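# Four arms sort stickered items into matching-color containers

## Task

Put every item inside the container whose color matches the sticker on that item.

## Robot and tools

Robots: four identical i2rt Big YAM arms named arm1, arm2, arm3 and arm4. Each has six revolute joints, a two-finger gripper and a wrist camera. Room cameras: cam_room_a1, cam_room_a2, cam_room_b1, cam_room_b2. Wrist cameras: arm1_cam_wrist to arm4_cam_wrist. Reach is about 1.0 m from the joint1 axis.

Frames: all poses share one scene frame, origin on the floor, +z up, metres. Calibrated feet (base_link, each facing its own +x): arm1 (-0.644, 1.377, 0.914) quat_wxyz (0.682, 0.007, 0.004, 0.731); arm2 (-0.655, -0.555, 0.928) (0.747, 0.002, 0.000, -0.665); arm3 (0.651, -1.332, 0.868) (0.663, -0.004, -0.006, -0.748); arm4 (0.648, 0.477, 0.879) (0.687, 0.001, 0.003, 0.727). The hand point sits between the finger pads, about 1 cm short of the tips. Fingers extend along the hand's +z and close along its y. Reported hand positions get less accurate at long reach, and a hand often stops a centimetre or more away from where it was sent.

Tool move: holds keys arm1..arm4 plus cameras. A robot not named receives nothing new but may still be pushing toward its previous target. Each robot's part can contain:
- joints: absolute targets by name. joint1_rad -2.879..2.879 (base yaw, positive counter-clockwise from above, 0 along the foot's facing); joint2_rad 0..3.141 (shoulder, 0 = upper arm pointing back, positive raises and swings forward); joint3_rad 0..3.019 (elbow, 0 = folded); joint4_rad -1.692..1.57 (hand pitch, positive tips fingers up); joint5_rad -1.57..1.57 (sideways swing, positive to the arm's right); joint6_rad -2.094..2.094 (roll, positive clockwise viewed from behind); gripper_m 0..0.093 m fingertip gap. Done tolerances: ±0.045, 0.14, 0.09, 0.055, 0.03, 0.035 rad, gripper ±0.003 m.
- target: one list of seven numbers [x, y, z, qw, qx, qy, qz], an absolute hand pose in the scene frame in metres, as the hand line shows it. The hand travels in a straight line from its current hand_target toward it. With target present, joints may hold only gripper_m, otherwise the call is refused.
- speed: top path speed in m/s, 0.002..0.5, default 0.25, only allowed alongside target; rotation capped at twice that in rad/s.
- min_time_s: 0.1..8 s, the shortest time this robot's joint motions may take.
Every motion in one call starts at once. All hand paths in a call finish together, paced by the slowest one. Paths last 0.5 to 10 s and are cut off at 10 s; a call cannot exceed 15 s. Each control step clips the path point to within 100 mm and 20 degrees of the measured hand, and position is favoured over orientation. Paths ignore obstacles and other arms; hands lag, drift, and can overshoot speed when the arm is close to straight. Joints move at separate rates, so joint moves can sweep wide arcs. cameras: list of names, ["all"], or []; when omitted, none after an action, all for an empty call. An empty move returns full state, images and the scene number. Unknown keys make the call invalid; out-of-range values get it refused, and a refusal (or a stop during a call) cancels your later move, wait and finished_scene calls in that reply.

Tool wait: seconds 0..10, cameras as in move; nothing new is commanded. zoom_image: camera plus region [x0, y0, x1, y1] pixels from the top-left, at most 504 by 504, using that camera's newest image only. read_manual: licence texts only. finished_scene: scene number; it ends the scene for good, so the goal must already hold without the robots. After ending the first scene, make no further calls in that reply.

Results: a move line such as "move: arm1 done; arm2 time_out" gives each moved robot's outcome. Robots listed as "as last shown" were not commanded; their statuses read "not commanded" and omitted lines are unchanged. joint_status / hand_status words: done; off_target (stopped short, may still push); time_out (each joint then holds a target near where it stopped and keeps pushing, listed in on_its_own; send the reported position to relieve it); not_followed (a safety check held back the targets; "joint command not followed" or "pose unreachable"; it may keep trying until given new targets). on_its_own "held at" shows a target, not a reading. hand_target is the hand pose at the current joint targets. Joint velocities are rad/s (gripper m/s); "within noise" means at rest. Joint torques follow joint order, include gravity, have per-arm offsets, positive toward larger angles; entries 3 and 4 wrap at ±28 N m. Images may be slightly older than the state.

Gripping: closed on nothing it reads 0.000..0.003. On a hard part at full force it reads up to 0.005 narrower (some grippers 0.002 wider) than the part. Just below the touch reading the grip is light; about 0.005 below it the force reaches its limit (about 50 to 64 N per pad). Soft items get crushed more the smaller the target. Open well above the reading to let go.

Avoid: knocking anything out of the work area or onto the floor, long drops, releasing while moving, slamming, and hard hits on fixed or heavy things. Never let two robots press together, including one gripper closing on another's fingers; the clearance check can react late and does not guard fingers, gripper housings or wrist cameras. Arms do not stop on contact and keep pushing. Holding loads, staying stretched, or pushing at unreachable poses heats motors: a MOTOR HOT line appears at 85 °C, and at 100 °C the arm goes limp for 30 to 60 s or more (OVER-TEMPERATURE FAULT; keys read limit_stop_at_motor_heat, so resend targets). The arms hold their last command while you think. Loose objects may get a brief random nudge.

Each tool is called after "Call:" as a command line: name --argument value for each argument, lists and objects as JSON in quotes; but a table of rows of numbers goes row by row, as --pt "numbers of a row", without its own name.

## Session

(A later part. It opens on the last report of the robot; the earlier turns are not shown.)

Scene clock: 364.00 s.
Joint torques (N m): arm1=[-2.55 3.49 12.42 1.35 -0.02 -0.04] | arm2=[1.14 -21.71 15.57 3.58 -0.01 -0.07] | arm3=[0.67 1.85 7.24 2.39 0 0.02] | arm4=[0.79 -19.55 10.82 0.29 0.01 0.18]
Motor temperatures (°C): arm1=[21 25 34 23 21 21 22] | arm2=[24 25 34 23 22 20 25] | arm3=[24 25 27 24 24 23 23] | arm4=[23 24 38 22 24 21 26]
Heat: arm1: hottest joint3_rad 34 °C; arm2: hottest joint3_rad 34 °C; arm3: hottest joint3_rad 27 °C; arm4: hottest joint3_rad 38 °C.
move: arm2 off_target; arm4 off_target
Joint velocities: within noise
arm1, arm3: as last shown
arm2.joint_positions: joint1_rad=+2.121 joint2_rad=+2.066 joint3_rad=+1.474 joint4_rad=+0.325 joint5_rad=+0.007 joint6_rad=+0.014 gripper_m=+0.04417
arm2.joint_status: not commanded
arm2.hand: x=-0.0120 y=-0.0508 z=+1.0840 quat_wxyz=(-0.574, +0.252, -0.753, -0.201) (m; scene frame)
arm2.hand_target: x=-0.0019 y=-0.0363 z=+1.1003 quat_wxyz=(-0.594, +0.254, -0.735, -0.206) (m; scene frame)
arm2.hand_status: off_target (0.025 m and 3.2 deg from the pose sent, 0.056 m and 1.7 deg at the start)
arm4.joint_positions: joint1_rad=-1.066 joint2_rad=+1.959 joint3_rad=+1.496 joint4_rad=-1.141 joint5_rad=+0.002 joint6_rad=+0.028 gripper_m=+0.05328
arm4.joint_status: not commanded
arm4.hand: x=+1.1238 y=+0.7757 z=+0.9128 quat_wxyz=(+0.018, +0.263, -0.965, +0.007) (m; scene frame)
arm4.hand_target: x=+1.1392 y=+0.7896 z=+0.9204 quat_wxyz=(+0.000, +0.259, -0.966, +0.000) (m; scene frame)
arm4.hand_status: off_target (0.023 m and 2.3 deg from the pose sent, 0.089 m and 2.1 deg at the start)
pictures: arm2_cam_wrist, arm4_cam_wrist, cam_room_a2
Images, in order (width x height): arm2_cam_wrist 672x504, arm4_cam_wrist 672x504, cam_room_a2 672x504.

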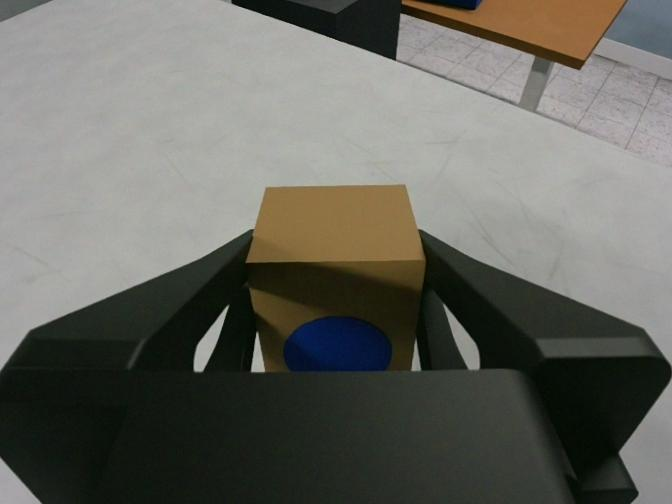

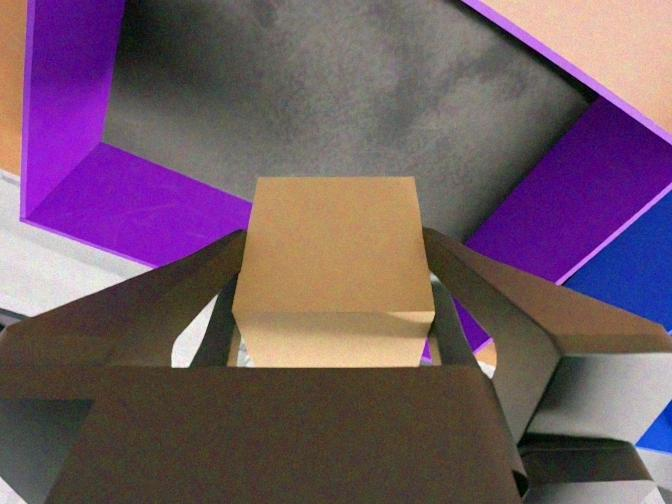

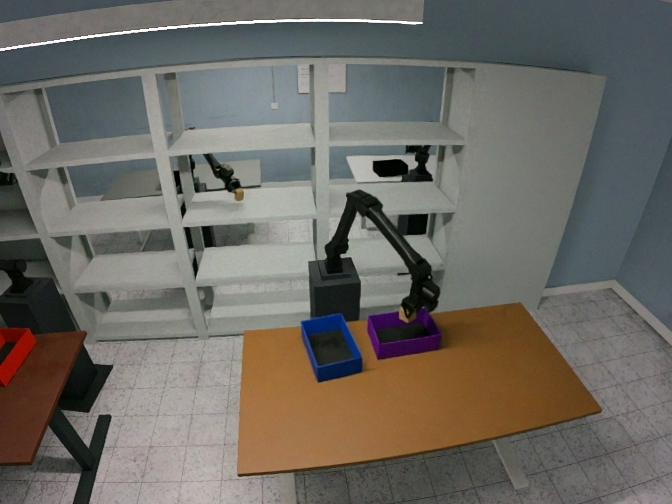

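Call:
move --arm4 '{"target":[1.14,0.79,0.80,0,-0.259,0.966,0],"speed":0.15}' --arm2 '{"target":[0.0,-0.035,1.075,0.594,-0.254,0.734,0.206],"speed":0.1}' --cameras '["arm4_cam_wrist","cam_room_a2"]'

Call:
zoom_image --camera "cam_room_a2" --region '[180, 140, 300, 230]'

Call:
zoom_image --camera "cam_room_a2" --region '[340, 250, 480, 370]'

Scene clock: 372.03 s.
Joint torques (N m): arm1=[-1.96 3.49 12.55 1.42 -0.05 -0.06] | arm2=[1.2 -21.25 14.5 3.58 -0.03 -0.07] | arm3=[0.56 1.85 7.23 2.35 -0.01 0.02] | arm4=[1.03 -20.78 6.8 0.47 -0.02 0.19]
Motor temperatures (°C): arm1=[21 25 34 23 21 21 22] | arm2=[24 26 34 23 22 20 25] | arm3=[24 25 27 24 24 23 23] | arm4=[23 24 37 22 24 21 26]
Heat: arm1: hottest joint3_rad 34 °C; arm2: hottest joint3_rad 34 °C; arm3: hottest joint3_rad 27 °C; arm4: hottest joint3_rad 37 °C.
move: arm2 off_target; arm4 done
Joint velocities: within noise
arm1, arm3: as last shown
arm2.joint_positions: joint1_rad=+2.121 joint2_rad=+2.096 joint3_rad=+1.474 joint4_rad=+0.373 joint5_rad=+0.007 joint6_rad=+0.014 gripper_m=+0.04417
arm2.joint_status: not commanded
arm2.hand: x=-0.0092 y=-0.0485 z=+1.0715 quat_wxyz=(-0.581, +0.250, -0.747, -0.204) (m; scene frame)
arm2.hand_target: x=-0.0012 y=-0.0357 z=+1.0751 quat_wxyz=(-0.594, +0.254, -0.735, -0.206) (m; scene frame)
arm2.hand_status: off_target (0.017 m and 2.2 deg from the pose sent, 0.022 m and 3.2 deg at the start)
arm4.joint_positions: joint1_rad=-1.066 joint2_rad=+2.127 joint3_rad=+1.464 joint4_rad=-0.898 joint5_rad=+0.002 joint6_rad=+0.029 gripper_m=+0.05328
arm4.joint_status: not commanded
arm4.hand: x=+1.1414 y=+0.7867 z=+0.8088 quat_wxyz=(-0.002, +0.263, -0.965, +0.001) (m; scene frame)
arm4.hand_target: x=+1.1398 y=+0.7899 z=+0.8000 quat_wxyz=(+0.000, +0.259, -0.966, +0.000) (m; scene frame)
arm4.hand_status: done (0.009 m and 0.5 deg from the pose sent, 0.115 m and 2.3 deg at the start)
pictures: arm4_cam_wrist, cam_room_a2
Images, in order (width x height): arm4_cam_wrist 672x504, cam_room_a2 672x504.

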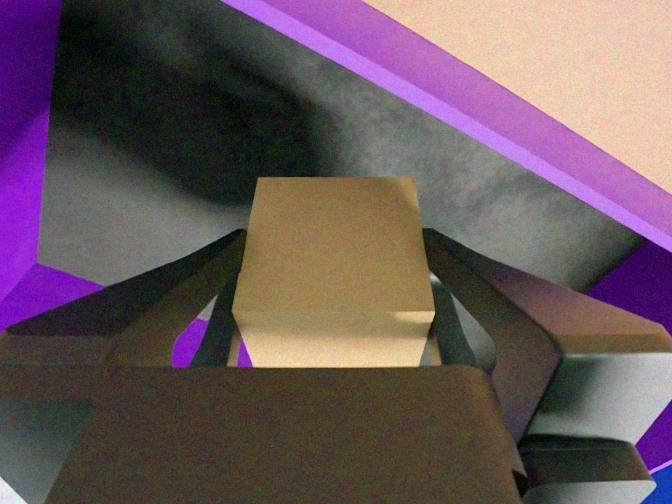

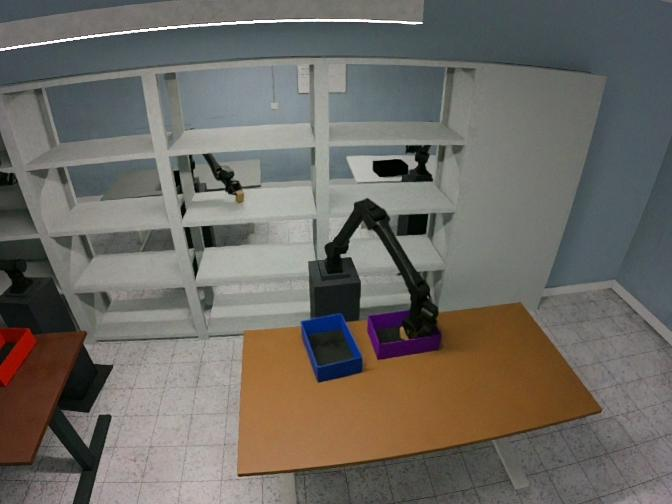

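Scaled by 4.200.

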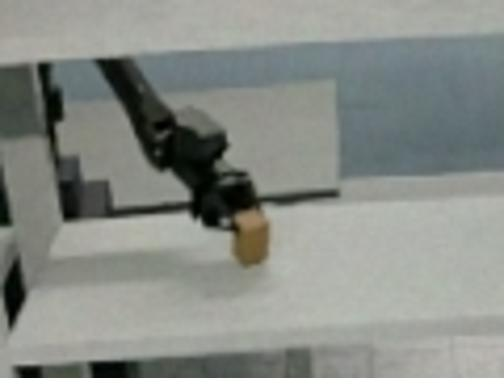

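Scaled by 3.600.

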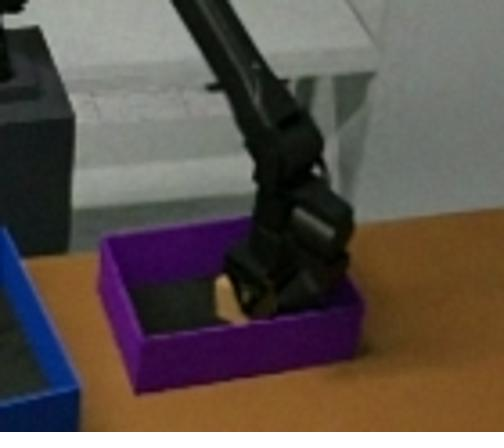

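Call:
move --arm4 '{"target":[1.125,0.785,0.765,0,-0.259,0.966,0],"speed":0.1}' --arm2 '{"target":[0.0,-0.035,1.06,0.594,-0.254,0.734,0.206],"speed":0.1}' --cameras '["arm4_cam_wrist","cam_room_a2"]'

Call:
zoom_image --camera "cam_room_a2" --region '[180, 140, 300, 230]'

Call:
zoom_image --camera "cam_room_a2" --region '[340, 250, 480, 370]'

Scene clock: 378.67 s.
Joint torques (N m): arm1=[-2.55 2.78 12.52 1.48 -0.04 -0.03] | arm2=[1.2 -20.66 13.96 3.44 -0.04 -0.07] | arm3=[0.56 1.9 7.23 2.39 0 0.02] | arm4=[1.49 -19.31 6.11 0.43 0.04 0.18]
Motor temperatures (°C): arm1=[21 25 34 23 21 21 22] | arm2=[24 26 34 23 22 20 25] | arm3=[24 25 27 24 24 23 23] | arm4=[23 24 36 22 24 21 26]
Heat: arm1: hottest joint3_rad 34 °C; arm2: hottest joint3_rad 34 °C; arm3: hottest joint3_rad 27 °C; arm4: hottest joint3_rad 36 °C.
move: arm2 off_target; arm4 off_target
Joint velocities: within noise
arm1, arm3: as last shown
arm2.joint_positions: joint1_rad=+2.121 joint2_rad=+2.113 joint3_rad=+1.474 joint4_rad=+0.406 joint5_rad=+0.007 joint6_rad=+0.014 gripper_m=+0.04417
arm2.joint_status: not commanded
arm2.hand: x=-0.0075 y=-0.0472 z=+1.0659 quat_wxyz=(-0.587, +0.249, -0.743, -0.206) (m; scene frame)
arm2.hand_target: x=-0.0011 y=-0.0357 z=+1.0600 quat_wxyz=(-0.594, +0.254, -0.735, -0.206) (m; scene frame)
arm2.hand_status: off_target (0.016 m and 1.4 deg from the pose sent, 0.020 m and 2.2 deg at the start)
arm4.joint_positions: joint1_rad=-1.063 joint2_rad=+2.150 joint3_rad=+1.404 joint4_rad=-0.805 joint5_rad=+0.002 joint6_rad=+0.035 gripper_m=+0.05328
arm4.joint_status: not commanded
arm4.hand: x=+1.1305 y=+0.7819 z=+0.7790 quat_wxyz=(-0.007, +0.261, -0.965, -0.001) (m; scene frame)
arm4.hand_target: x=+1.1248 y=+0.7848 z=+0.7654 quat_wxyz=(+0.000, +0.259, -0.966, +0.000) (m; scene frame)
arm4.hand_status: off_target (0.015 m and 0.9 deg from the pose sent, 0.047 m and 0.5 deg at the start)
pictures: arm4_cam_wrist, cam_room_a2
Images, in order (width x height): arm4_cam_wrist 672x504, cam_room_a2 672x504.

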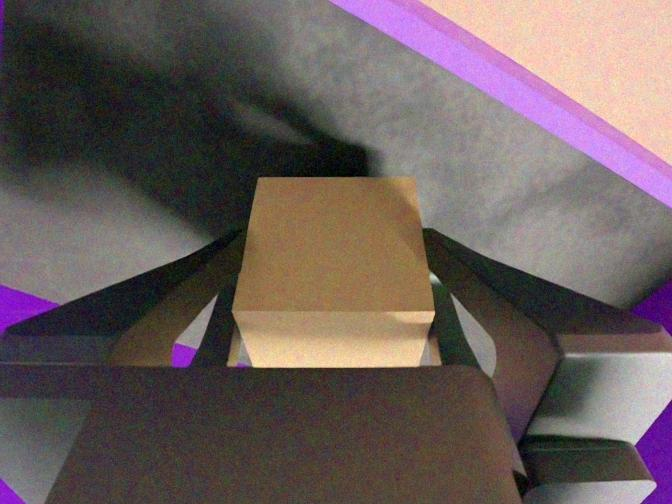

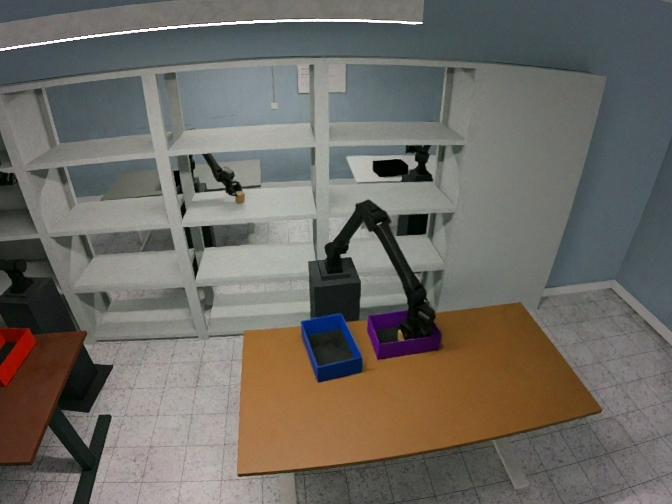

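Scaled by 4.200.

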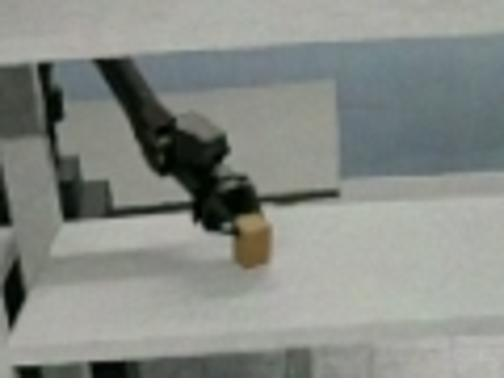

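Scaled by 3.600.

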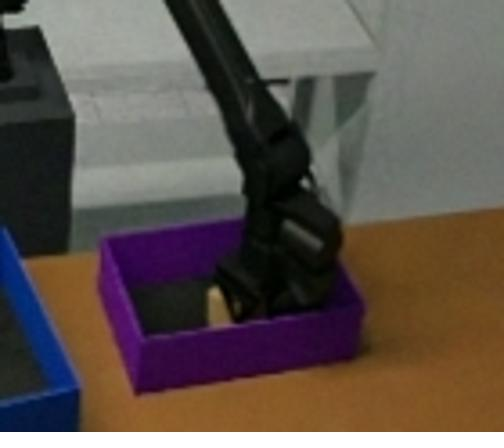

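Call:
move --arm4 '{"target":[1.125,0.785,0.745,0,-0.259,0.966,0],"speed":0.06}' --arm2 '{"target":[0.0,-0.035,1.047,0.594,-0.254,0.734,0.206],"speed":0.06}' --cameras '["arm4_cam_wrist","cam_room_a2"]'

Call:
zoom_image --camera "cam_room_a2" --region '[215, 170, 265, 220]'

Call:
zoom_image --camera "cam_room_a2" --region '[340, 250, 480, 370]'

Scene clock: 386.83 s.
Joint torques (N m): arm1=[-2.73 3.19 12.51 1.37 -0.06 -0.02] | arm2=[1.2 -20.13 13.37 3.23 -0.04 -0.06] | arm3=[0.62 1.85 7.21 2.37 -0.01 0.01] | arm4=[1.67 -18.26 5.86 0.7 0.01 0.16]
Motor temperatures (°C): arm1=[21 25 34 23 21 21 22] | arm2=[24 26 34 23 22 20 25] | arm3=[24 25 27 24 24 23 23] | arm4=[23 25 36 22 24 21 26]
Heat: arm1: hottest joint3_rad 34 °C; arm2: hottest joint3_rad 34 °C; arm3: hottest joint3_rad 27 °C; arm4: hottest joint3_rad 36 °C.
move: arm2 off_target; arm4 off_target
Joint velocities: within noise
arm1, arm3: as last shown
arm2.joint_positions: joint1_rad=+2.121 joint2_rad=+2.123 joint3_rad=+1.474 joint4_rad=+0.436 joint5_rad=+0.007 joint6_rad=+0.014 gripper_m=+0.04417
arm2.joint_status: not commanded
arm2.hand: x=-0.0062 y=-0.0462 z=+1.0651 quat_wxyz=(-0.594, +0.247, -0.737, -0.208) (m; scene frame)
arm2.hand_target: x=-0.0014 y=-0.0360 z=+1.0470 quat_wxyz=(-0.594, +0.254, -0.735, -0.206) (m; scene frame)
arm2.hand_status: off_target (0.022 m and 0.9 deg from the pose sent, 0.024 m and 1.4 deg at the start)
arm4.joint_positions: joint1_rad=-1.063 joint2_rad=+2.164 joint3_rad=+1.404 joint4_rad=-0.779 joint5_rad=+0.001 joint6_rad=+0.036 gripper_m=+0.05328
arm4.joint_status: not commanded
arm4.hand: x=+1.1330 y=+0.7836 z=+0.7712 quat_wxyz=(-0.012, +0.261, -0.965, -0.003) (m; scene frame)
arm4.hand_target: x=+1.1242 y=+0.7843 z=+0.7460 quat_wxyz=(+0.000, +0.259, -0.966, +0.000) (m; scene frame)
arm4.hand_status: off_target (0.027 m and 1.5 deg from the pose sent, 0.034 m and 0.9 deg at the start)
pictures: arm4_cam_wrist, cam_room_a2
Images, in order (width x height): arm4_cam_wrist 672x504, cam_room_a2 672x504.

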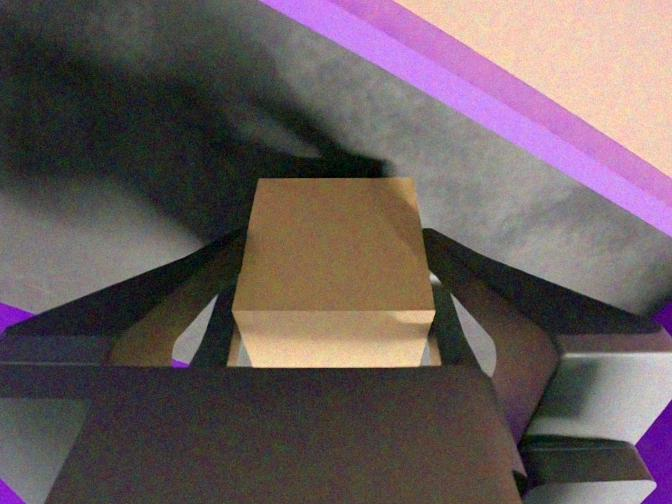

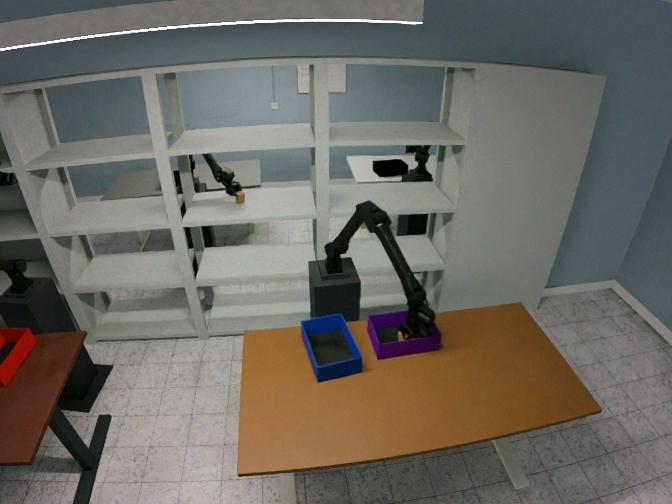

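Scaled by 10.080.

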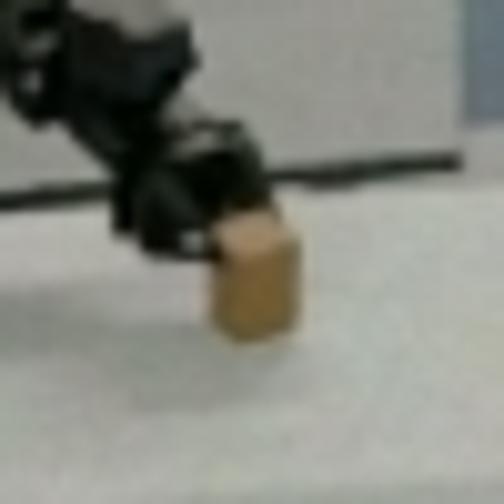

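Scaled by 3.600.

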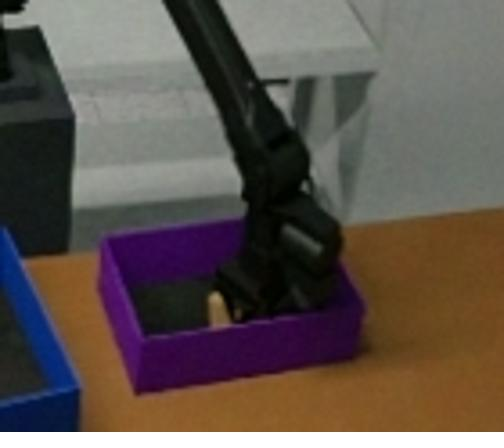

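Call:
move --arm4 '{"joints":{"gripper_m":0.088}}' --arm2 '{"joints":{"gripper_m":0.088}}'

Call:
move --arm4 '{"target":[1.10,0.77,1.05,0,-0.259,0.966,0]}' --arm2 '{"target":[-0.38,-0.339,1.18,0.594,-0.254,0.734,0.206]}' --cameras '["arm4_cam_wrist","arm2_cam_wrist"]'

Scene clock: 391.10 s.
Joint torques (N m): arm1=[-2.84 3.31 12.57 1.48 -0.04 -0.01] | arm2=[1.03 -20.95 13.3 3.26 -0.04 -0.07] | arm3=[0.44 1.9 7.21 2.37 0 0.02] | arm4=[1.67 -19.14 5.82 0.43 0.06 0.18]
Motor temperatures (°C): arm1=[21 24 34 23 21 21 22] | arm2=[24 26 34 23 22 20 25] | arm3=[24 25 27 24 24 23 23] | arm4=[23 25 35 22 24 21 26]
Heat: arm1: hottest joint3_rad 34 °C; arm2: hottest joint3_rad 34 °C; arm3: hottest joint3_rad 27 °C; arm4: hottest joint3_rad 35 °C.
move: arm2 done; arm4 done
Joint velocities: within noise
arm1, arm3: as last shown
arm2.joint_positions: joint1_rad=+2.121 joint2_rad=+2.132 joint3_rad=+1.474 joint4_rad=+0.436 joint5_rad=+0.007 joint6_rad=+0.014 gripper_m=+0.08792
arm2.joint_status: all done
arm2.hand: x=-0.0062 y=-0.0461 z=+1.0574 quat_wxyz=(-0.591, +0.248, -0.740, -0.207) (m; scene frame)
arm2.hand_target: x=-0.0015 y=-0.0360 z=+1.0472 quat_wxyz=(-0.594, +0.254, -0.734, -0.206) (m; scene frame)
arm2.hand_status: not commanded
arm4.joint_positions: joint1_rad=-1.063 joint2_rad=+2.178 joint3_rad=+1.404 joint4_rad=-0.770 joint5_rad=+0.001 joint6_rad=+0.036 gripper_m=+0.08791
arm4.joint_status: all done
arm4.hand: x=+1.1322 y=+0.7831 z=+0.7637 quat_wxyz=(-0.010, +0.261, -0.965, -0.002) (m; scene frame)
arm4.hand_target: x=+1.1242 y=+0.7843 z=+0.7459 quat_wxyz=(+0.000, +0.259, -0.966, +0.000) (m; scene frame)
arm4.hand_status: not commanded
pictures: none

Scene clock: 393.83 s.
Joint torques (N m): arm1=[-2.73 3.43 12.55 1.46 -0.08 -0.07] | arm2=[0.97 -1.03 11.36 1.99 -0.15 -0.07] | arm3=[0.5 1.67 7.21 2.37 -0.01 0.02] | arm4=[1.32 -19.19 11.15 -0.35 0 0.17]
Motor temperatures (°C): arm1=[21 24 34 23 21 21 22] | arm2=[24 26 34 23 22 20 25] | arm3=[24 25 27 24 24 23 23] | arm4=[23 26 35 22 24 21 26]
Heat: arm1: hottest joint3_rad 34 °C; arm2: hottest joint3_rad 34 °C; arm3: hottest joint3_rad 27 °C; arm4: hottest joint3_rad 35 °C.
move: arm2 off_target; arm4 off_target
Joint velocities: within noise
arm1: as last shown
arm2.joint_positions: joint1_rad=+2.121 joint2_rad=+0.547 joint3_rad=+0.346 joint4_rad=+0.024 joint5_rad=+0.006 joint6_rad=+0.014 gripper_m=+0.08792
arm2.joint_status: not commanded
arm2.hand: x=-0.3780 y=-0.3392 z=+1.1946 quat_wxyz=(-0.607, +0.244, -0.726, -0.213) (m; scene frame)
arm2.hand_target: x=-0.3801 y=-0.3391 z=+1.1800 quat_wxyz=(-0.594, +0.254, -0.735, -0.206) (m; scene frame)
arm2.hand_status: off_target (0.015 m and 2.2 deg from the pose sent, 0.490 m and 1.1 deg at the start)
arm3.joint_positions: joint1_rad=-1.440 joint2_rad=+0.644 joint3_rad=+1.434 joint4_rad=-1.318 joint5_rad=-0.014 joint6_rad=-0.007 gripper_m=+0.09398
arm3.joint_status: not commanded
arm3.hand: x=+0.4074 y=-1.3282 z=+1.4259 quat_wxyz=(-0.013, -0.867, -0.007, +0.498) (m; scene frame)
arm3.hand_target: x=+0.4022 y=-1.3258 z=+1.4264 quat_wxyz=(-0.012, -0.865, +0.000, +0.501) (m; scene frame)
arm3.hand_status: not commanded
arm4.joint_positions: joint1_rad=-1.062 joint2_rad=+1.764 joint3_rad=+1.538 joint4_rad=-1.376 joint5_rad=+0.001 joint6_rad=+0.037 gripper_m=+0.08791
arm4.joint_status: not commanded
arm4.hand: x=+1.0928 y=+0.7589 z=+1.0319 quat_wxyz=(+0.017, +0.261, -0.965, +0.006) (m; scene frame)
arm4.hand_target: x=+1.0993 y=+0.7696 z=+1.0500 quat_wxyz=(+0.000, +0.259, -0.966, +0.000) (m; scene frame)
arm4.hand_status: off_target (0.022 m and 2.1 deg from the pose sent, 0.288 m and 1.3 deg at the start)
pictures: arm2_cam_wrist, arm4_cam_wrist
Images, in order (width x height): arm2_cam_wrist 672x504, arm4_cam_wrist 672x504.

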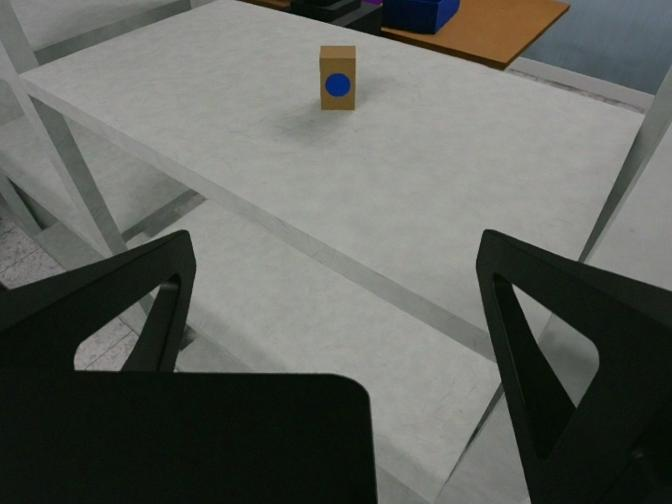

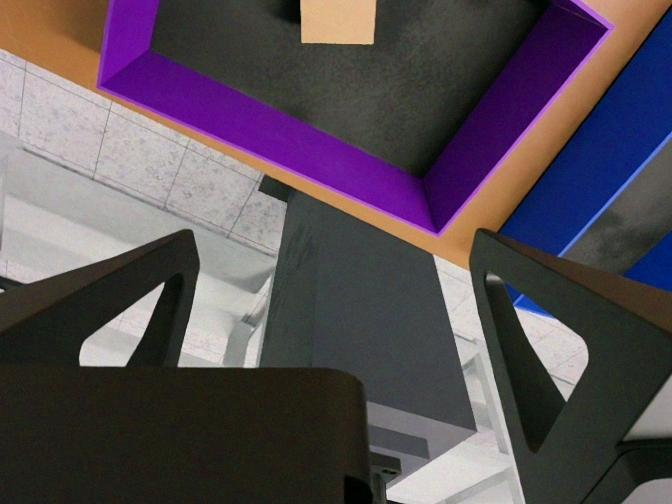

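Call:
move --arm4 '{"joints":{"joint2_rad":0.55,"joint3_rad":1.2,"joint4_rad":-1.3,"joint6_rad":0},"min_time_s":2}'

Call:
move --arm4 '{"joints":{"joint1_rad":2.18,"joint2_rad":0.55,"joint3_rad":1.2},"min_time_s":3}'

Call:
move --arm4 '{"target":[0.374,0.259,1.17,0.208,0.733,0.257,-0.594]}' --cameras '["arm4_cam_wrist"]'

Call:
move --arm4 '{"target":[0.12,0.056,1.085,0.208,0.733,0.257,-0.594]}' --cameras '["arm4_cam_wrist"]'

Scene clock: 405.17 s.
Joint torques (N m): arm1=[-2.9 3.55 12.41 1.54 -0.03 -0.04] | arm2=[1.03 -1.08 11.37 2 -0.14 -0.08] | arm3=[0.5 1.85 7.25 2.36 0 0.01] | arm4=[1.49 2.9 7.66 1.85 0.05 -0.11]
Motor temperatures (°C): arm1=[21 24 34 23 21 21 22] | arm2=[24 26 33 23 22 20 25] | arm3=[24 24 27 24 24 23 23] | arm4=[23 25 37 22 24 21 25]
Heat: arm1: hottest joint3_rad 34 °C; arm2: hottest joint3_rad 33 °C; arm3: hottest joint3_rad 27 °C; arm4: hottest joint3_rad 37 °C.
move: arm4 done
Joint velocities: within noise
arm1.joint_positions: joint1_rad=-2.277 joint2_rad=+0.445 joint3_rad=+0.320 joint4_rad=-0.056 joint5_rad=-0.036 joint6_rad=+0.008 gripper_m=+0.08996
arm1.joint_status: not commanded
arm1.hand: x=-0.3692 y=+1.1835 z=+1.1718 quat_wxyz=(-0.607, -0.232, -0.737, +0.186) (m; scene frame)
arm1.hand_target: x=-0.3701 y=+1.1801 z=+1.1699 quat_wxyz=(-0.600, -0.234, -0.741, +0.189) (m; scene frame)
arm1.hand_status: not commanded
arm2, arm3: as last shown
arm2.hand_target: x=-0.3801 y=-0.3391 z=+1.1801 quat_wxyz=(-0.594, +0.254, -0.735, -0.206) (m; scene frame)
arm4.joint_positions: joint1_rad=-1.061 joint2_rad=+0.540 joint3_rad=+1.205 joint4_rad=-1.318 joint5_rad=+0.001 joint6_rad=+0.014 gripper_m=+0.08791
arm4.joint_status: all done
arm4.hand: x=+0.8442 y=+0.6014 z=+1.3462 quat_wxyz=(-0.422, +0.244, -0.864, -0.125) (m; scene frame)
arm4.hand_target: x=+0.8483 y=+0.6070 z=+1.3453 quat_wxyz=(-0.424, +0.255, -0.860, -0.125) (m; scene frame)
arm4.hand_status: not commanded
pictures: none

Scene clock: 408.50 s.
Joint torques (N m): arm1=[-3.43 3.08 12.51 1.51 -0.05 -0.04] | arm2=[0.91 -1.14 11.4 1.99 -0.15 -0.08] | arm3=[0.5 1.79 7.21 2.37 0 0.01] | arm4=[1.38 2.73 7.49 1.83 0.06 -0.07]
Motor temperatures (°C): arm1=[21 24 34 23 21 21 22] | arm2=[24 26 33 23 22 20 24] | arm3=[24 24 27 24 24 23 23] | arm4=[23 25 36 22 24 21 25]
Heat: arm1: hottest joint3_rad 34 °C; arm2: hottest joint3_rad 33 °C; arm3: hottest joint3_rad 27 °C; arm4: hottest joint3_rad 36 °C.
move: arm4 done
Joint velocities: within noise
arm1, arm2, arm3: as last shown
arm4.joint_positions: joint1_rad=+2.175 joint2_rad=+0.540 joint3_rad=+1.205 joint4_rad=-1.318 joint5_rad=+0.000 joint6_rad=+0.013 gripper_m=+0.08794
arm4.joint_status: all done
arm4.hand: x=+0.4686 y=+0.3385 z=+1.3489 quat_wxyz=(+0.147, +0.849, +0.285, -0.421) (m; scene frame)
arm4.hand_target: x=+0.4643 y=+0.3334 z=+1.3480 quat_wxyz=(+0.146, +0.845, +0.293, -0.422) (m; scene frame)
arm4.hand_status: not commanded
pictures: none

Scene clock: 410.13 s.
Joint torques (N m): arm1=[-2.49 2.78 12.41 1.47 -0.1 -0.07] | arm2=[1.08 -1.03 11.4 2.02 -0.13 -0.07] | arm3=[0.62 1.9 7.23 2.37 -0.01 0.01] | arm4=[1.49 -0.67 10.17 2.04 0.04 -0.05]
Motor temperatures (°C): arm1=[21 24 34 23 21 21 22] | arm2=[24 26 33 23 22 20 24] | arm3=[24 24 27 24 24 23 23] | arm4=[23 25 36 22 24 21 25]
Heat: arm1: hottest joint3_rad 34 °C; arm2: hottest joint3_rad 33 °C; arm3: hottest joint3_rad 27 °C; arm4: hottest joint3_rad 36 °C.
move: arm4 done
Joint velocities: within noise
arm1, arm2, arm3: as last shown
arm4.joint_positions: joint1_rad=+2.179 joint2_rad=+0.530 joint3_rad=+0.423 joint4_rad=-0.132 joint5_rad=+0.000 joint6_rad=+0.013 gripper_m=+0.08794
arm4.joint_status: not commanded
arm4.hand: x=+0.3733 y=+0.2626 z=+1.1624 quat_wxyz=(+0.206, +0.743, +0.251, -0.585) (m; scene frame)
arm4.hand_target: x=+0.3742 y=+0.2591 z=+1.1699 quat_wxyz=(+0.208, +0.733, +0.257, -0.594) (m; scene frame)
arm4.hand_status: done (0.008 m and 1.7 deg from the pose sent, 0.217 m and 25.2 deg at the start)
pictures: arm4_cam_wrist
Images, in order (width x height): arm4_cam_wrist 672x504.

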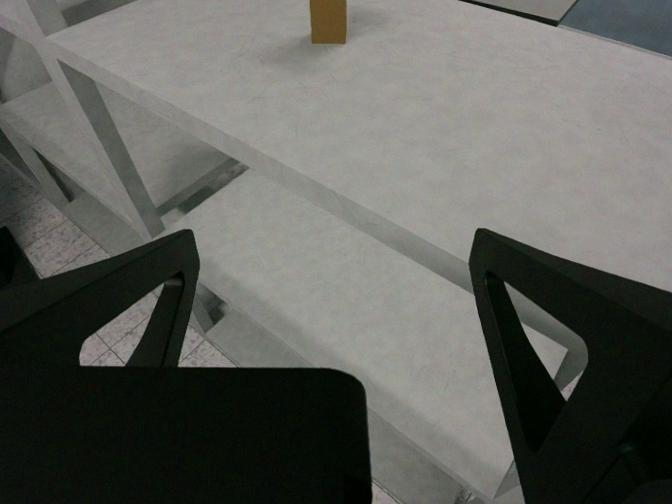

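Scene clock: 412.07 s.
Joint torques (N m): arm1=[-2.37 3.19 12.56 1.55 -0.06 -0.06] | arm2=[0.91 -1.08 11.41 2 -0.15 -0.08] | arm3=[0.62 1.96 7.21 2.36 0 0.02] | arm4=[1.14 -15.03 10.8 2.18 0.1 -0.09]
Motor temperatures (°C): arm1=[21 24 34 23 21 21 22] | arm2=[24 26 33 23 22 20 24] | arm3=[24 24 27 24 24 23 23] | arm4=[23 25 36 22 24 21 25]
Heat: arm1: hottest joint3_rad 34 °C; arm2: hottest joint3_rad 33 °C; arm3: hottest joint3_rad 27 °C; arm4: hottest joint3_rad 36 °C.
move: arm4 off_target
Joint velocities: within noise
arm1, arm2, arm3: as last shown
arm4.joint_positions: joint1_rad=+2.180 joint2_rad=+1.683 joint3_rad=+0.969 joint4_rad=+0.458 joint5_rad=+0.000 joint6_rad=+0.013 gripper_m=+0.08794
arm4.joint_status: not commanded
arm4.hand: x=+0.1290 y=+0.0707 z=+1.0687 quat_wxyz=(+0.204, +0.748, +0.253, -0.578) (m; scene frame)
arm4.hand_target: x=+0.1211 y=+0.0569 z=+1.0852 quat_wxyz=(+0.208, +0.733, +0.257, -0.594) (m; scene frame)
arm4.hand_status: off_target (0.024 m and 2.6 deg from the pose sent, 0.336 m and 1.7 deg at the start)
pictures: arm4_cam_wrist
Images, in order (width x height): arm4_cam_wrist 672x504.

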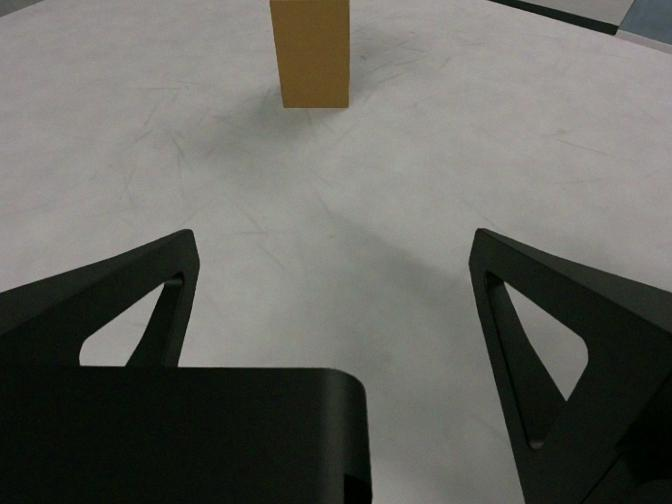

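Call:
move --arm4 '{"target":[0.0,-0.053,1.06,0.208,0.733,0.257,-0.594],"speed":0.12}' --cameras '["arm4_cam_wrist"]'

Scene clock: 418.77 s.
Joint torques (N m): arm1=[-2.2 3.19 12.56 1.47 -0.02 -0.05] | arm2=[0.91 -1.2 11.38 2 -0.15 -0.07] | arm3=[0.56 1.9 7.23 2.36 0 0.02] | arm4=[1.67 -20.89 12.22 1.03 0.22 -0.02]
Motor temperatures (°C): arm1=[21 24 34 23 21 21 22] | arm2=[24 26 33 23 22 20 24] | arm3=[24 24 27 24 24 23 23] | arm4=[23 25 36 22 24 21 25]
Heat: arm1: hottest joint3_rad 34 °C; arm2: hottest joint3_rad 33 °C; arm3: hottest joint3_rad 27 °C; arm4: hottest joint3_rad 36 °C.
move: arm4 off_target
Joint velocities: within noise
arm1, arm2, arm3: as last shown
arm4.joint_positions: joint1_rad=+2.195 joint2_rad=+2.055 joint3_rad=+1.491 joint4_rad=+0.341 joint5_rad=+0.012 joint6_rad=+0.013 gripper_m=+0.08794
arm4.joint_status: not commanded
arm4.hand: x=+0.0075 y=-0.0380 z=+1.0591 quat_wxyz=(+0.208, +0.737, +0.252, -0.591) (m; scene frame)
arm4.hand_target: x=+0.0010 y=-0.0521 z=+1.0599 quat_wxyz=(+0.208, +0.733, +0.257, -0.594) (m; scene frame)
arm4.hand_status: off_target (0.017 m and 0.8 deg from the pose sent, 0.179 m and 2.6 deg at the start)
pictures: arm4_cam_wrist
Images, in order (width x height): arm4_cam_wrist 672x504.

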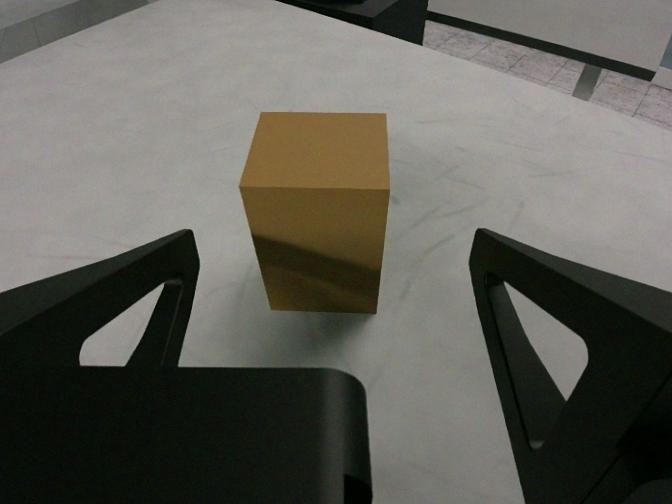

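Call:
move --arm4 '{"target":[-0.024,-0.079,1.062,0.208,0.733,0.257,-0.594],"speed":0.1}'

Call:
move --arm4 '{"joints":{"gripper_m":0.025}}' --cameras '["arm4_cam_wrist"]'

Scene clock: 425.20 s.
Joint torques (N m): arm1=[-3.25 3.31 12.41 1.47 -0.06 -0.05] | arm2=[0.97 -1.08 11.4 2.02 -0.15 -0.08] | arm3=[0.73 1.85 7.24 2.4 0 0.02] | arm4=[1.44 -21.66 12.59 1.07 0.25 -0.03]
Motor temperatures (°C): arm1=[21 24 34 23 21 21 22] | arm2=[24 26 33 23 22 20 24] | arm3=[24 24 27 24 24 23 23] | arm4=[23 25 36 22 24 21 25]
Heat: arm1: hottest joint3_rad 34 °C; arm2: hottest joint3_rad 33 °C; arm3: hottest joint3_rad 27 °C; arm4: hottest joint3_rad 36 °C.
move: arm4 off_target
Joint velocities: within noise
arm1, arm2, arm3: as last shown
arm4.joint_positions: joint1_rad=+2.203 joint2_rad=+2.129 joint3_rad=+1.635 joint4_rad=+0.275 joint5_rad=+0.018 joint6_rad=+0.013 gripper_m=+0.08794
arm4.joint_status: not commanded
arm4.hand: x=-0.0166 y=-0.0645 z=+1.0648 quat_wxyz=(+0.209, +0.736, +0.253, -0.592) (m; scene frame)
arm4.hand_target: x=-0.0228 y=-0.0780 z=+1.0620 quat_wxyz=(+0.208, +0.733, +0.257, -0.594) (m; scene frame)
arm4.hand_status: off_target (0.017 m and 0.7 deg from the pose sent, 0.052 m and 0.8 deg at the start)
pictures: none

Scene clock: 425.83 s.
Joint torques (N m): arm1=[-2.67 3.02 12.4 1.44 -0.06 -0.05] | arm2=[0.91 -1.03 11.4 2.03 -0.15 -0.08] | arm3=[0.5 1.85 7.19 2.4 0 0.02] | arm4=[1.67 -22.01 12.63 1.02 0.2 -0.03]
Motor temperatures (°C): arm1=[21 24 34 23 21 21 22] | arm2=[24 26 33 23 22 20 24] | arm3=[24 24 27 24 24 23 23] | arm4=[23 25 36 22 24 21 25]
Heat: arm1: hottest joint3_rad 34 °C; arm2: hottest joint3_rad 33 °C; arm3: hottest joint3_rad 27 °C; arm4: hottest joint3_rad 36 °C.
move: arm4 off_target
Joint velocities: within noise
arm1, arm2, arm3: as last shown
arm4.joint_positions: joint1_rad=+2.203 joint2_rad=+2.129 joint3_rad=+1.635 joint4_rad=+0.275 joint5_rad=+0.019 joint6_rad=+0.013 gripper_m=+0.04484
arm4.joint_status: gripper_m off_target (ended at +0.04486, target +0.02500)
arm4.hand: x=-0.0166 y=-0.0643 z=+1.0648 quat_wxyz=(+0.209, +0.736, +0.252, -0.592) (m; scene frame)
arm4.hand_target: x=-0.0229 y=-0.0780 z=+1.0620 quat_wxyz=(+0.208, +0.733, +0.257, -0.594) (m; scene frame)
arm4.hand_status: not commanded
pictures: arm4_cam_wrist
Images, in order (width x height): arm4_cam_wrist 672x504.

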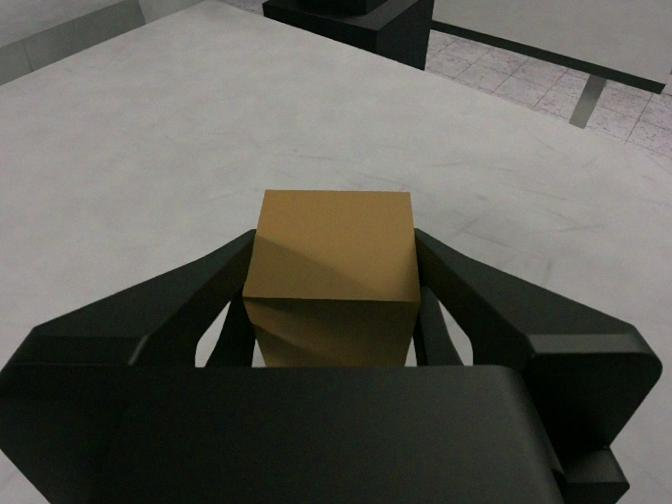

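Call:
move --arm4 '{"target":[0.374,0.259,1.22,0.208,0.733,0.257,-0.594],"speed":0.3}'

Call:
move --arm4 '{"joints":{"joint1_rad":-1.78,"joint2_rad":0.65,"joint3_rad":1.43,"joint4_rad":-1.45,"joint5_rad":0},"min_time_s":4}'

Call:
move --arm4 '{"target":[1.175,0.394,0.93,0,0.0785,0.997,0]}' --cameras '["arm4_cam_wrist"]'

Scene clock: 433.00 s.
Joint torques (N m): arm1=[-2.37 2.67 12.59 1.35 -0.05 -0.05] | arm2=[0.97 -1.14 11.38 2.03 -0.15 -0.08] | arm3=[0.56 1.85 7.19 2.4 -0.01 0.02] | arm4=[0.15 0.21 9.72 1.22 -0.04 -0.07]
Motor temperatures (°C): arm1=[21 24 34 23 21 21 22] | arm2=[24 25 33 23 22 20 24] | arm3=[24 24 27 24 24 23 23] | arm4=[23 25 37 22 24 21 26]
Heat: arm1: hottest joint3_rad 34 °C; arm2: hottest joint3_rad 33 °C; arm3: hottest joint3_rad 27 °C; arm4: hottest joint3_rad 37 °C.
move: arm4 done
Joint velocities: within noise
arm1: as last shown
arm2.joint_positions: joint1_rad=+2.121 joint2_rad=+0.547 joint3_rad=+0.346 joint4_rad=+0.024 joint5_rad=+0.006 joint6_rad=+0.014 gripper_m=+0.08792
arm2.joint_status: not commanded
arm2.hand: x=-0.3780 y=-0.3392 z=+1.1946 quat_wxyz=(-0.607, +0.244, -0.726, -0.213) (m; scene frame)
arm2.hand_target: x=-0.3801 y=-0.3391 z=+1.1801 quat_wxyz=(-0.594, +0.254, -0.735, -0.206) (m; scene frame)
arm2.hand_status: not commanded
arm3.joint_positions: joint1_rad=-1.440 joint2_rad=+0.644 joint3_rad=+1.434 joint4_rad=-1.318 joint5_rad=-0.014 joint6_rad=-0.007 gripper_m=+0.09398
arm3.joint_status: not commanded
arm3.hand: x=+0.4074 y=-1.3282 z=+1.4259 quat_wxyz=(-0.013, -0.867, -0.007, +0.498) (m; scene frame)
arm3.hand_target: x=+0.4022 y=-1.3258 z=+1.4264 quat_wxyz=(-0.012, -0.865, +0.000, +0.501) (m; scene frame)
arm3.hand_status: not commanded
arm4.joint_positions: joint1_rad=+2.198 joint2_rad=+0.516 joint3_rad=+0.559 joint4_rad=-0.239 joint5_rad=+0.004 joint6_rad=+0.013 gripper_m=+0.04484
arm4.joint_status: not commanded
arm4.hand: x=+0.3767 y=+0.2577 z=+1.2254 quat_wxyz=(+0.216, +0.729, +0.253, -0.599) (m; scene frame)
arm4.hand_target: x=+0.3741 y=+0.2590 z=+1.2200 quat_wxyz=(+0.208, +0.733, +0.257, -0.594) (m; scene frame)
arm4.hand_status: done (0.006 m and 1.3 deg from the pose sent, 0.530 m and 0.7 deg at the start)
pictures: none

Scene clock: 437.43 s.
Joint torques (N m): arm1=[-2.14 3.14 12.46 1.52 0.01 -0.04] | arm2=[0.85 -1.08 11.4 2.02 -0.15 -0.08] | arm3=[0.56 1.79 7.24 2.36 0 0.02] | arm4=[0.26 2.43 10.58 0.94 0.09 -0.08]
Motor temperatures (°C): arm1=[21 24 34 23 21 21 22] | arm2=[24 25 33 23 22 20 24] | arm3=[24 24 27 24 24 23 23] | arm4=[23 25 38 22 24 21 26]
Heat: arm1: hottest joint3_rad 34 °C; arm2: hottest joint3_rad 33 °C; arm3: hottest joint3_rad 27 °C; arm4: hottest joint3_rad 38 °C.
move: arm4 done
Joint velocities: within noise
arm1.joint_positions: joint1_rad=-2.277 joint2_rad=+0.445 joint3_rad=+0.320 joint4_rad=-0.056 joint5_rad=-0.036 joint6_rad=+0.008 gripper_m=+0.08996
arm1.joint_status: not commanded
arm1.hand: x=-0.3692 y=+1.1835 z=+1.1718 quat_wxyz=(-0.607, -0.232, -0.737, +0.186) (m; scene frame)
arm1.hand_target: x=-0.3701 y=+1.1801 z=+1.1699 quat_wxyz=(-0.600, -0.234, -0.741, +0.189) (m; scene frame)
arm1.hand_status: not commanded
arm2, arm3: as last shown
arm4.joint_positions: joint1_rad=-1.775 joint2_rad=+0.640 joint3_rad=+1.384 joint4_rad=-1.440 joint5_rad=+0.000 joint6_rad=+0.013 gripper_m=+0.04485
arm4.joint_status: all done
arm4.hand: x=+0.8776 y=+0.4447 z=+1.3892 quat_wxyz=(-0.421, -0.072, -0.904, +0.030) (m; scene frame)
arm4.hand_target: x=+0.8751 y=+0.4441 z=+1.4065 quat_wxyz=(-0.432, -0.068, -0.899, +0.035) (m; scene frame)
arm4.hand_status: not commanded
pictures: none

Scene clock: 440.37 s.
Joint torques (N m): arm1=[-2.43 3.55 12.45 1.46 -0.08 -0.07] | arm2=[0.97 -1.03 11.4 2.02 -0.15 -0.08] | arm3=[0.56 1.85 7.2 2.36 0 0.03] | arm4=[0.09 -18.73 10.55 -0.5 -0.05 -0.07]
Motor temperatures (°C): arm1=[21 24 34 23 21 21 22] | arm2=[24 25 33 23 22 20 24] | arm3=[24 24 27 24 24 23 23] | arm4=[23 25 38 22 24 21 26]
Heat: arm1: hottest joint3_rad 34 °C; arm2: hottest joint3_rad 33 °C; arm3: hottest joint3_rad 27 °C; arm4: hottest joint3_rad 38 °C.
move: arm4 off_target
Joint velocities: within noise
arm1, arm2, arm3: as last shown
arm4.joint_positions: joint1_rad=-1.777 joint2_rad=+1.848 joint3_rad=+1.331 joint4_rad=-1.081 joint5_rad=-0.001 joint6_rad=+0.013 gripper_m=+0.04485
arm4.joint_status: not commanded
arm4.hand: x=+1.1580 y=+0.4003 z=+0.9162 quat_wxyz=(+0.016, -0.081, -0.997, +0.001) (m; scene frame)
arm4.hand_target: x=+1.1742 y=+0.3941 z=+0.9301 quat_wxyz=(+0.000, -0.079, -0.997, +0.000) (m; scene frame)
arm4.hand_status: off_target (0.023 m and 1.9 deg from the pose sent, 0.549 m and 49.9 deg at the start)
pictures: arm4_cam_wrist
Images, in order (width x height): arm4_cam_wrist 672x504.

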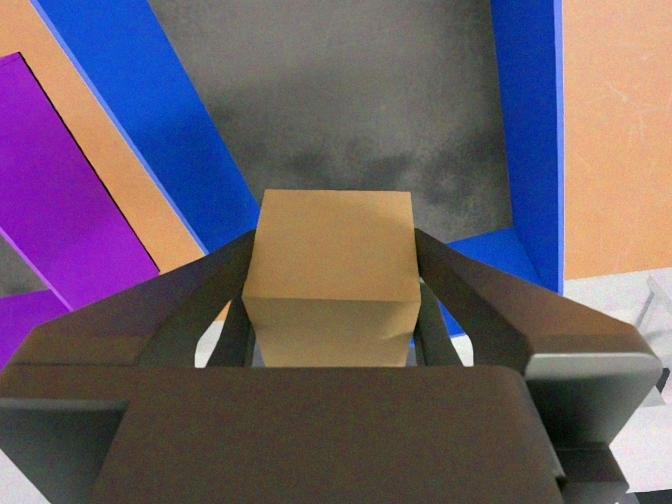

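Call:
move --arm4 '{"target":[1.21,0.362,0.91,0,0.0785,0.997,0]}'

Call:
move --arm4 '{"target":[1.205,0.365,0.775,0,0.0785,0.997,0],"speed":0.15}' --cameras '["arm4_cam_wrist","cam_room_a2"]'

Call:
zoom_image --camera "cam_room_a2" --region '[270, 270, 410, 390]'

Scene clock: 446.30 s.
Joint torques (N m): arm1=[-2.78 3.08 12.67 1.52 -0.05 -0.03] | arm2=[1.03 -1.08 11.4 2 -0.15 -0.08] | arm3=[0.62 1.85 7.23 2.33 0 0.02] | arm4=[0.26 -18.67 10.56 -0.46 0 -0.09]
Motor temperatures (°C): arm1=[21 24 34 23 21 21 22] | arm2=[24 25 33 23 22 20 24] | arm3=[24 24 27 24 24 23 23] | arm4=[23 25 38 22 24 21 26]
Heat: arm1: hottest joint3_rad 34 °C; arm2: hottest joint3_rad 33 °C; arm3: hottest joint3_rad 27 °C; arm4: hottest joint3_rad 38 °C.
move: arm4 off_target
Joint velocities: within noise
arm1, arm2, arm3: as last shown
arm4.joint_positions: joint1_rad=-1.831 joint2_rad=+1.948 joint3_rad=+1.456 joint4_rad=-1.088 joint5_rad=-0.001 joint6_rad=-0.032 gripper_m=+0.04485
arm4.joint_status: not commanded
arm4.hand: x=+1.1953 y=+0.3642 z=+0.9062 quat_wxyz=(+0.006, -0.086, -0.996, +0.001) (m; scene frame)
arm4.hand_target: x=+1.2095 y=+0.3622 z=+0.9102 quat_wxyz=(+0.000, -0.078, -0.997, +0.000) (m; scene frame)
arm4.hand_status: off_target (0.015 m and 1.1 deg from the pose sent, 0.065 m and 1.9 deg at the start)
pictures: none

Scene clock: 447.87 s.
Joint torques (N m): arm1=[-2.08 3.31 12.49 1.51 -0.09 -0.08] | arm2=[0.85 -1.08 11.38 1.98 -0.14 -0.07] | arm3=[0.62 1.85 7.21 2.41 0 0.02] | arm4=[0.91 -19.84 6.22 0.51 -0.02 -0.05]
Motor temperatures (°C): arm1=[21 24 34 23 21 21 22] | arm2=[24 25 33 23 22 20 24] | arm3=[24 24 27 24 24 23 23] | arm4=[23 25 38 22 24 21 26]
Heat: arm1: hottest joint3_rad 34 °C; arm2: hottest joint3_rad 33 °C; arm3: hottest joint3_rad 27 °C; arm4: hottest joint3_rad 38 °C.
move: arm4 off_target
Joint velocities: within noise
arm1, arm2, arm3: as last shown
arm4.joint_positions: joint1_rad=-1.831 joint2_rad=+2.141 joint3_rad=+1.406 joint4_rad=-0.825 joint5_rad=-0.001 joint6_rad=-0.032 gripper_m=+0.04485
arm4.joint_status: not commanded
arm4.hand: x=+1.2052 y=+0.3617 z=+0.7854 quat_wxyz=(-0.003, -0.086, -0.996, +0.002) (m; scene frame)
arm4.hand_target: x=+1.2047 y=+0.3651 z=+0.7752 quat_wxyz=(+0.000, -0.078, -0.997, +0.000) (m; scene frame)
arm4.hand_status: off_target (0.011 m and 1.0 deg from the pose sent, 0.132 m and 1.1 deg at the start)
pictures: arm4_cam_wrist, cam_room_a2
Images, in order (width x height): arm4_cam_wrist 672x504, cam_room_a2 672x504.

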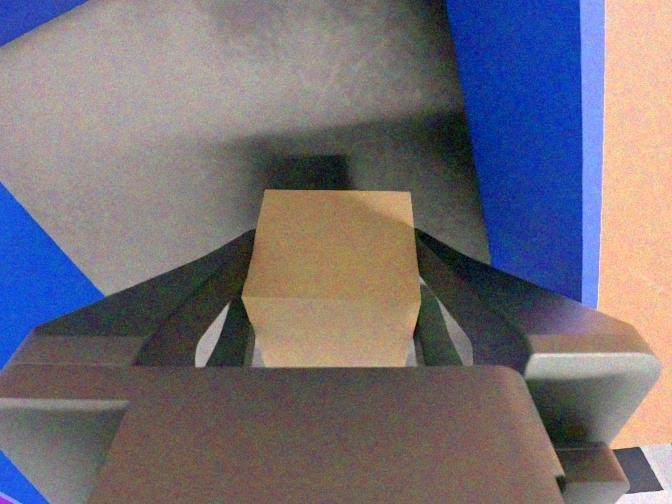

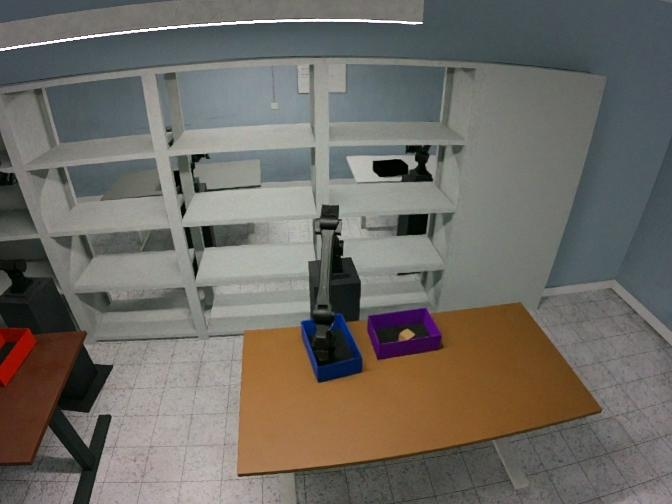

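Scaled by 3.600.

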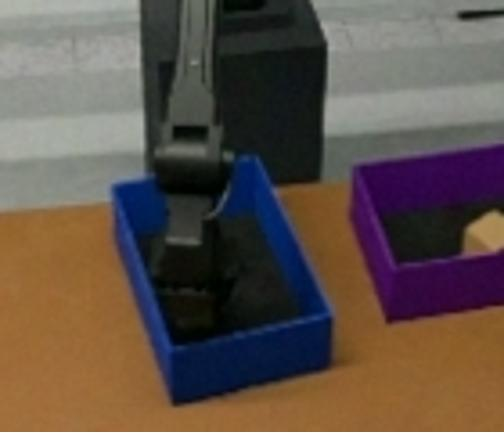

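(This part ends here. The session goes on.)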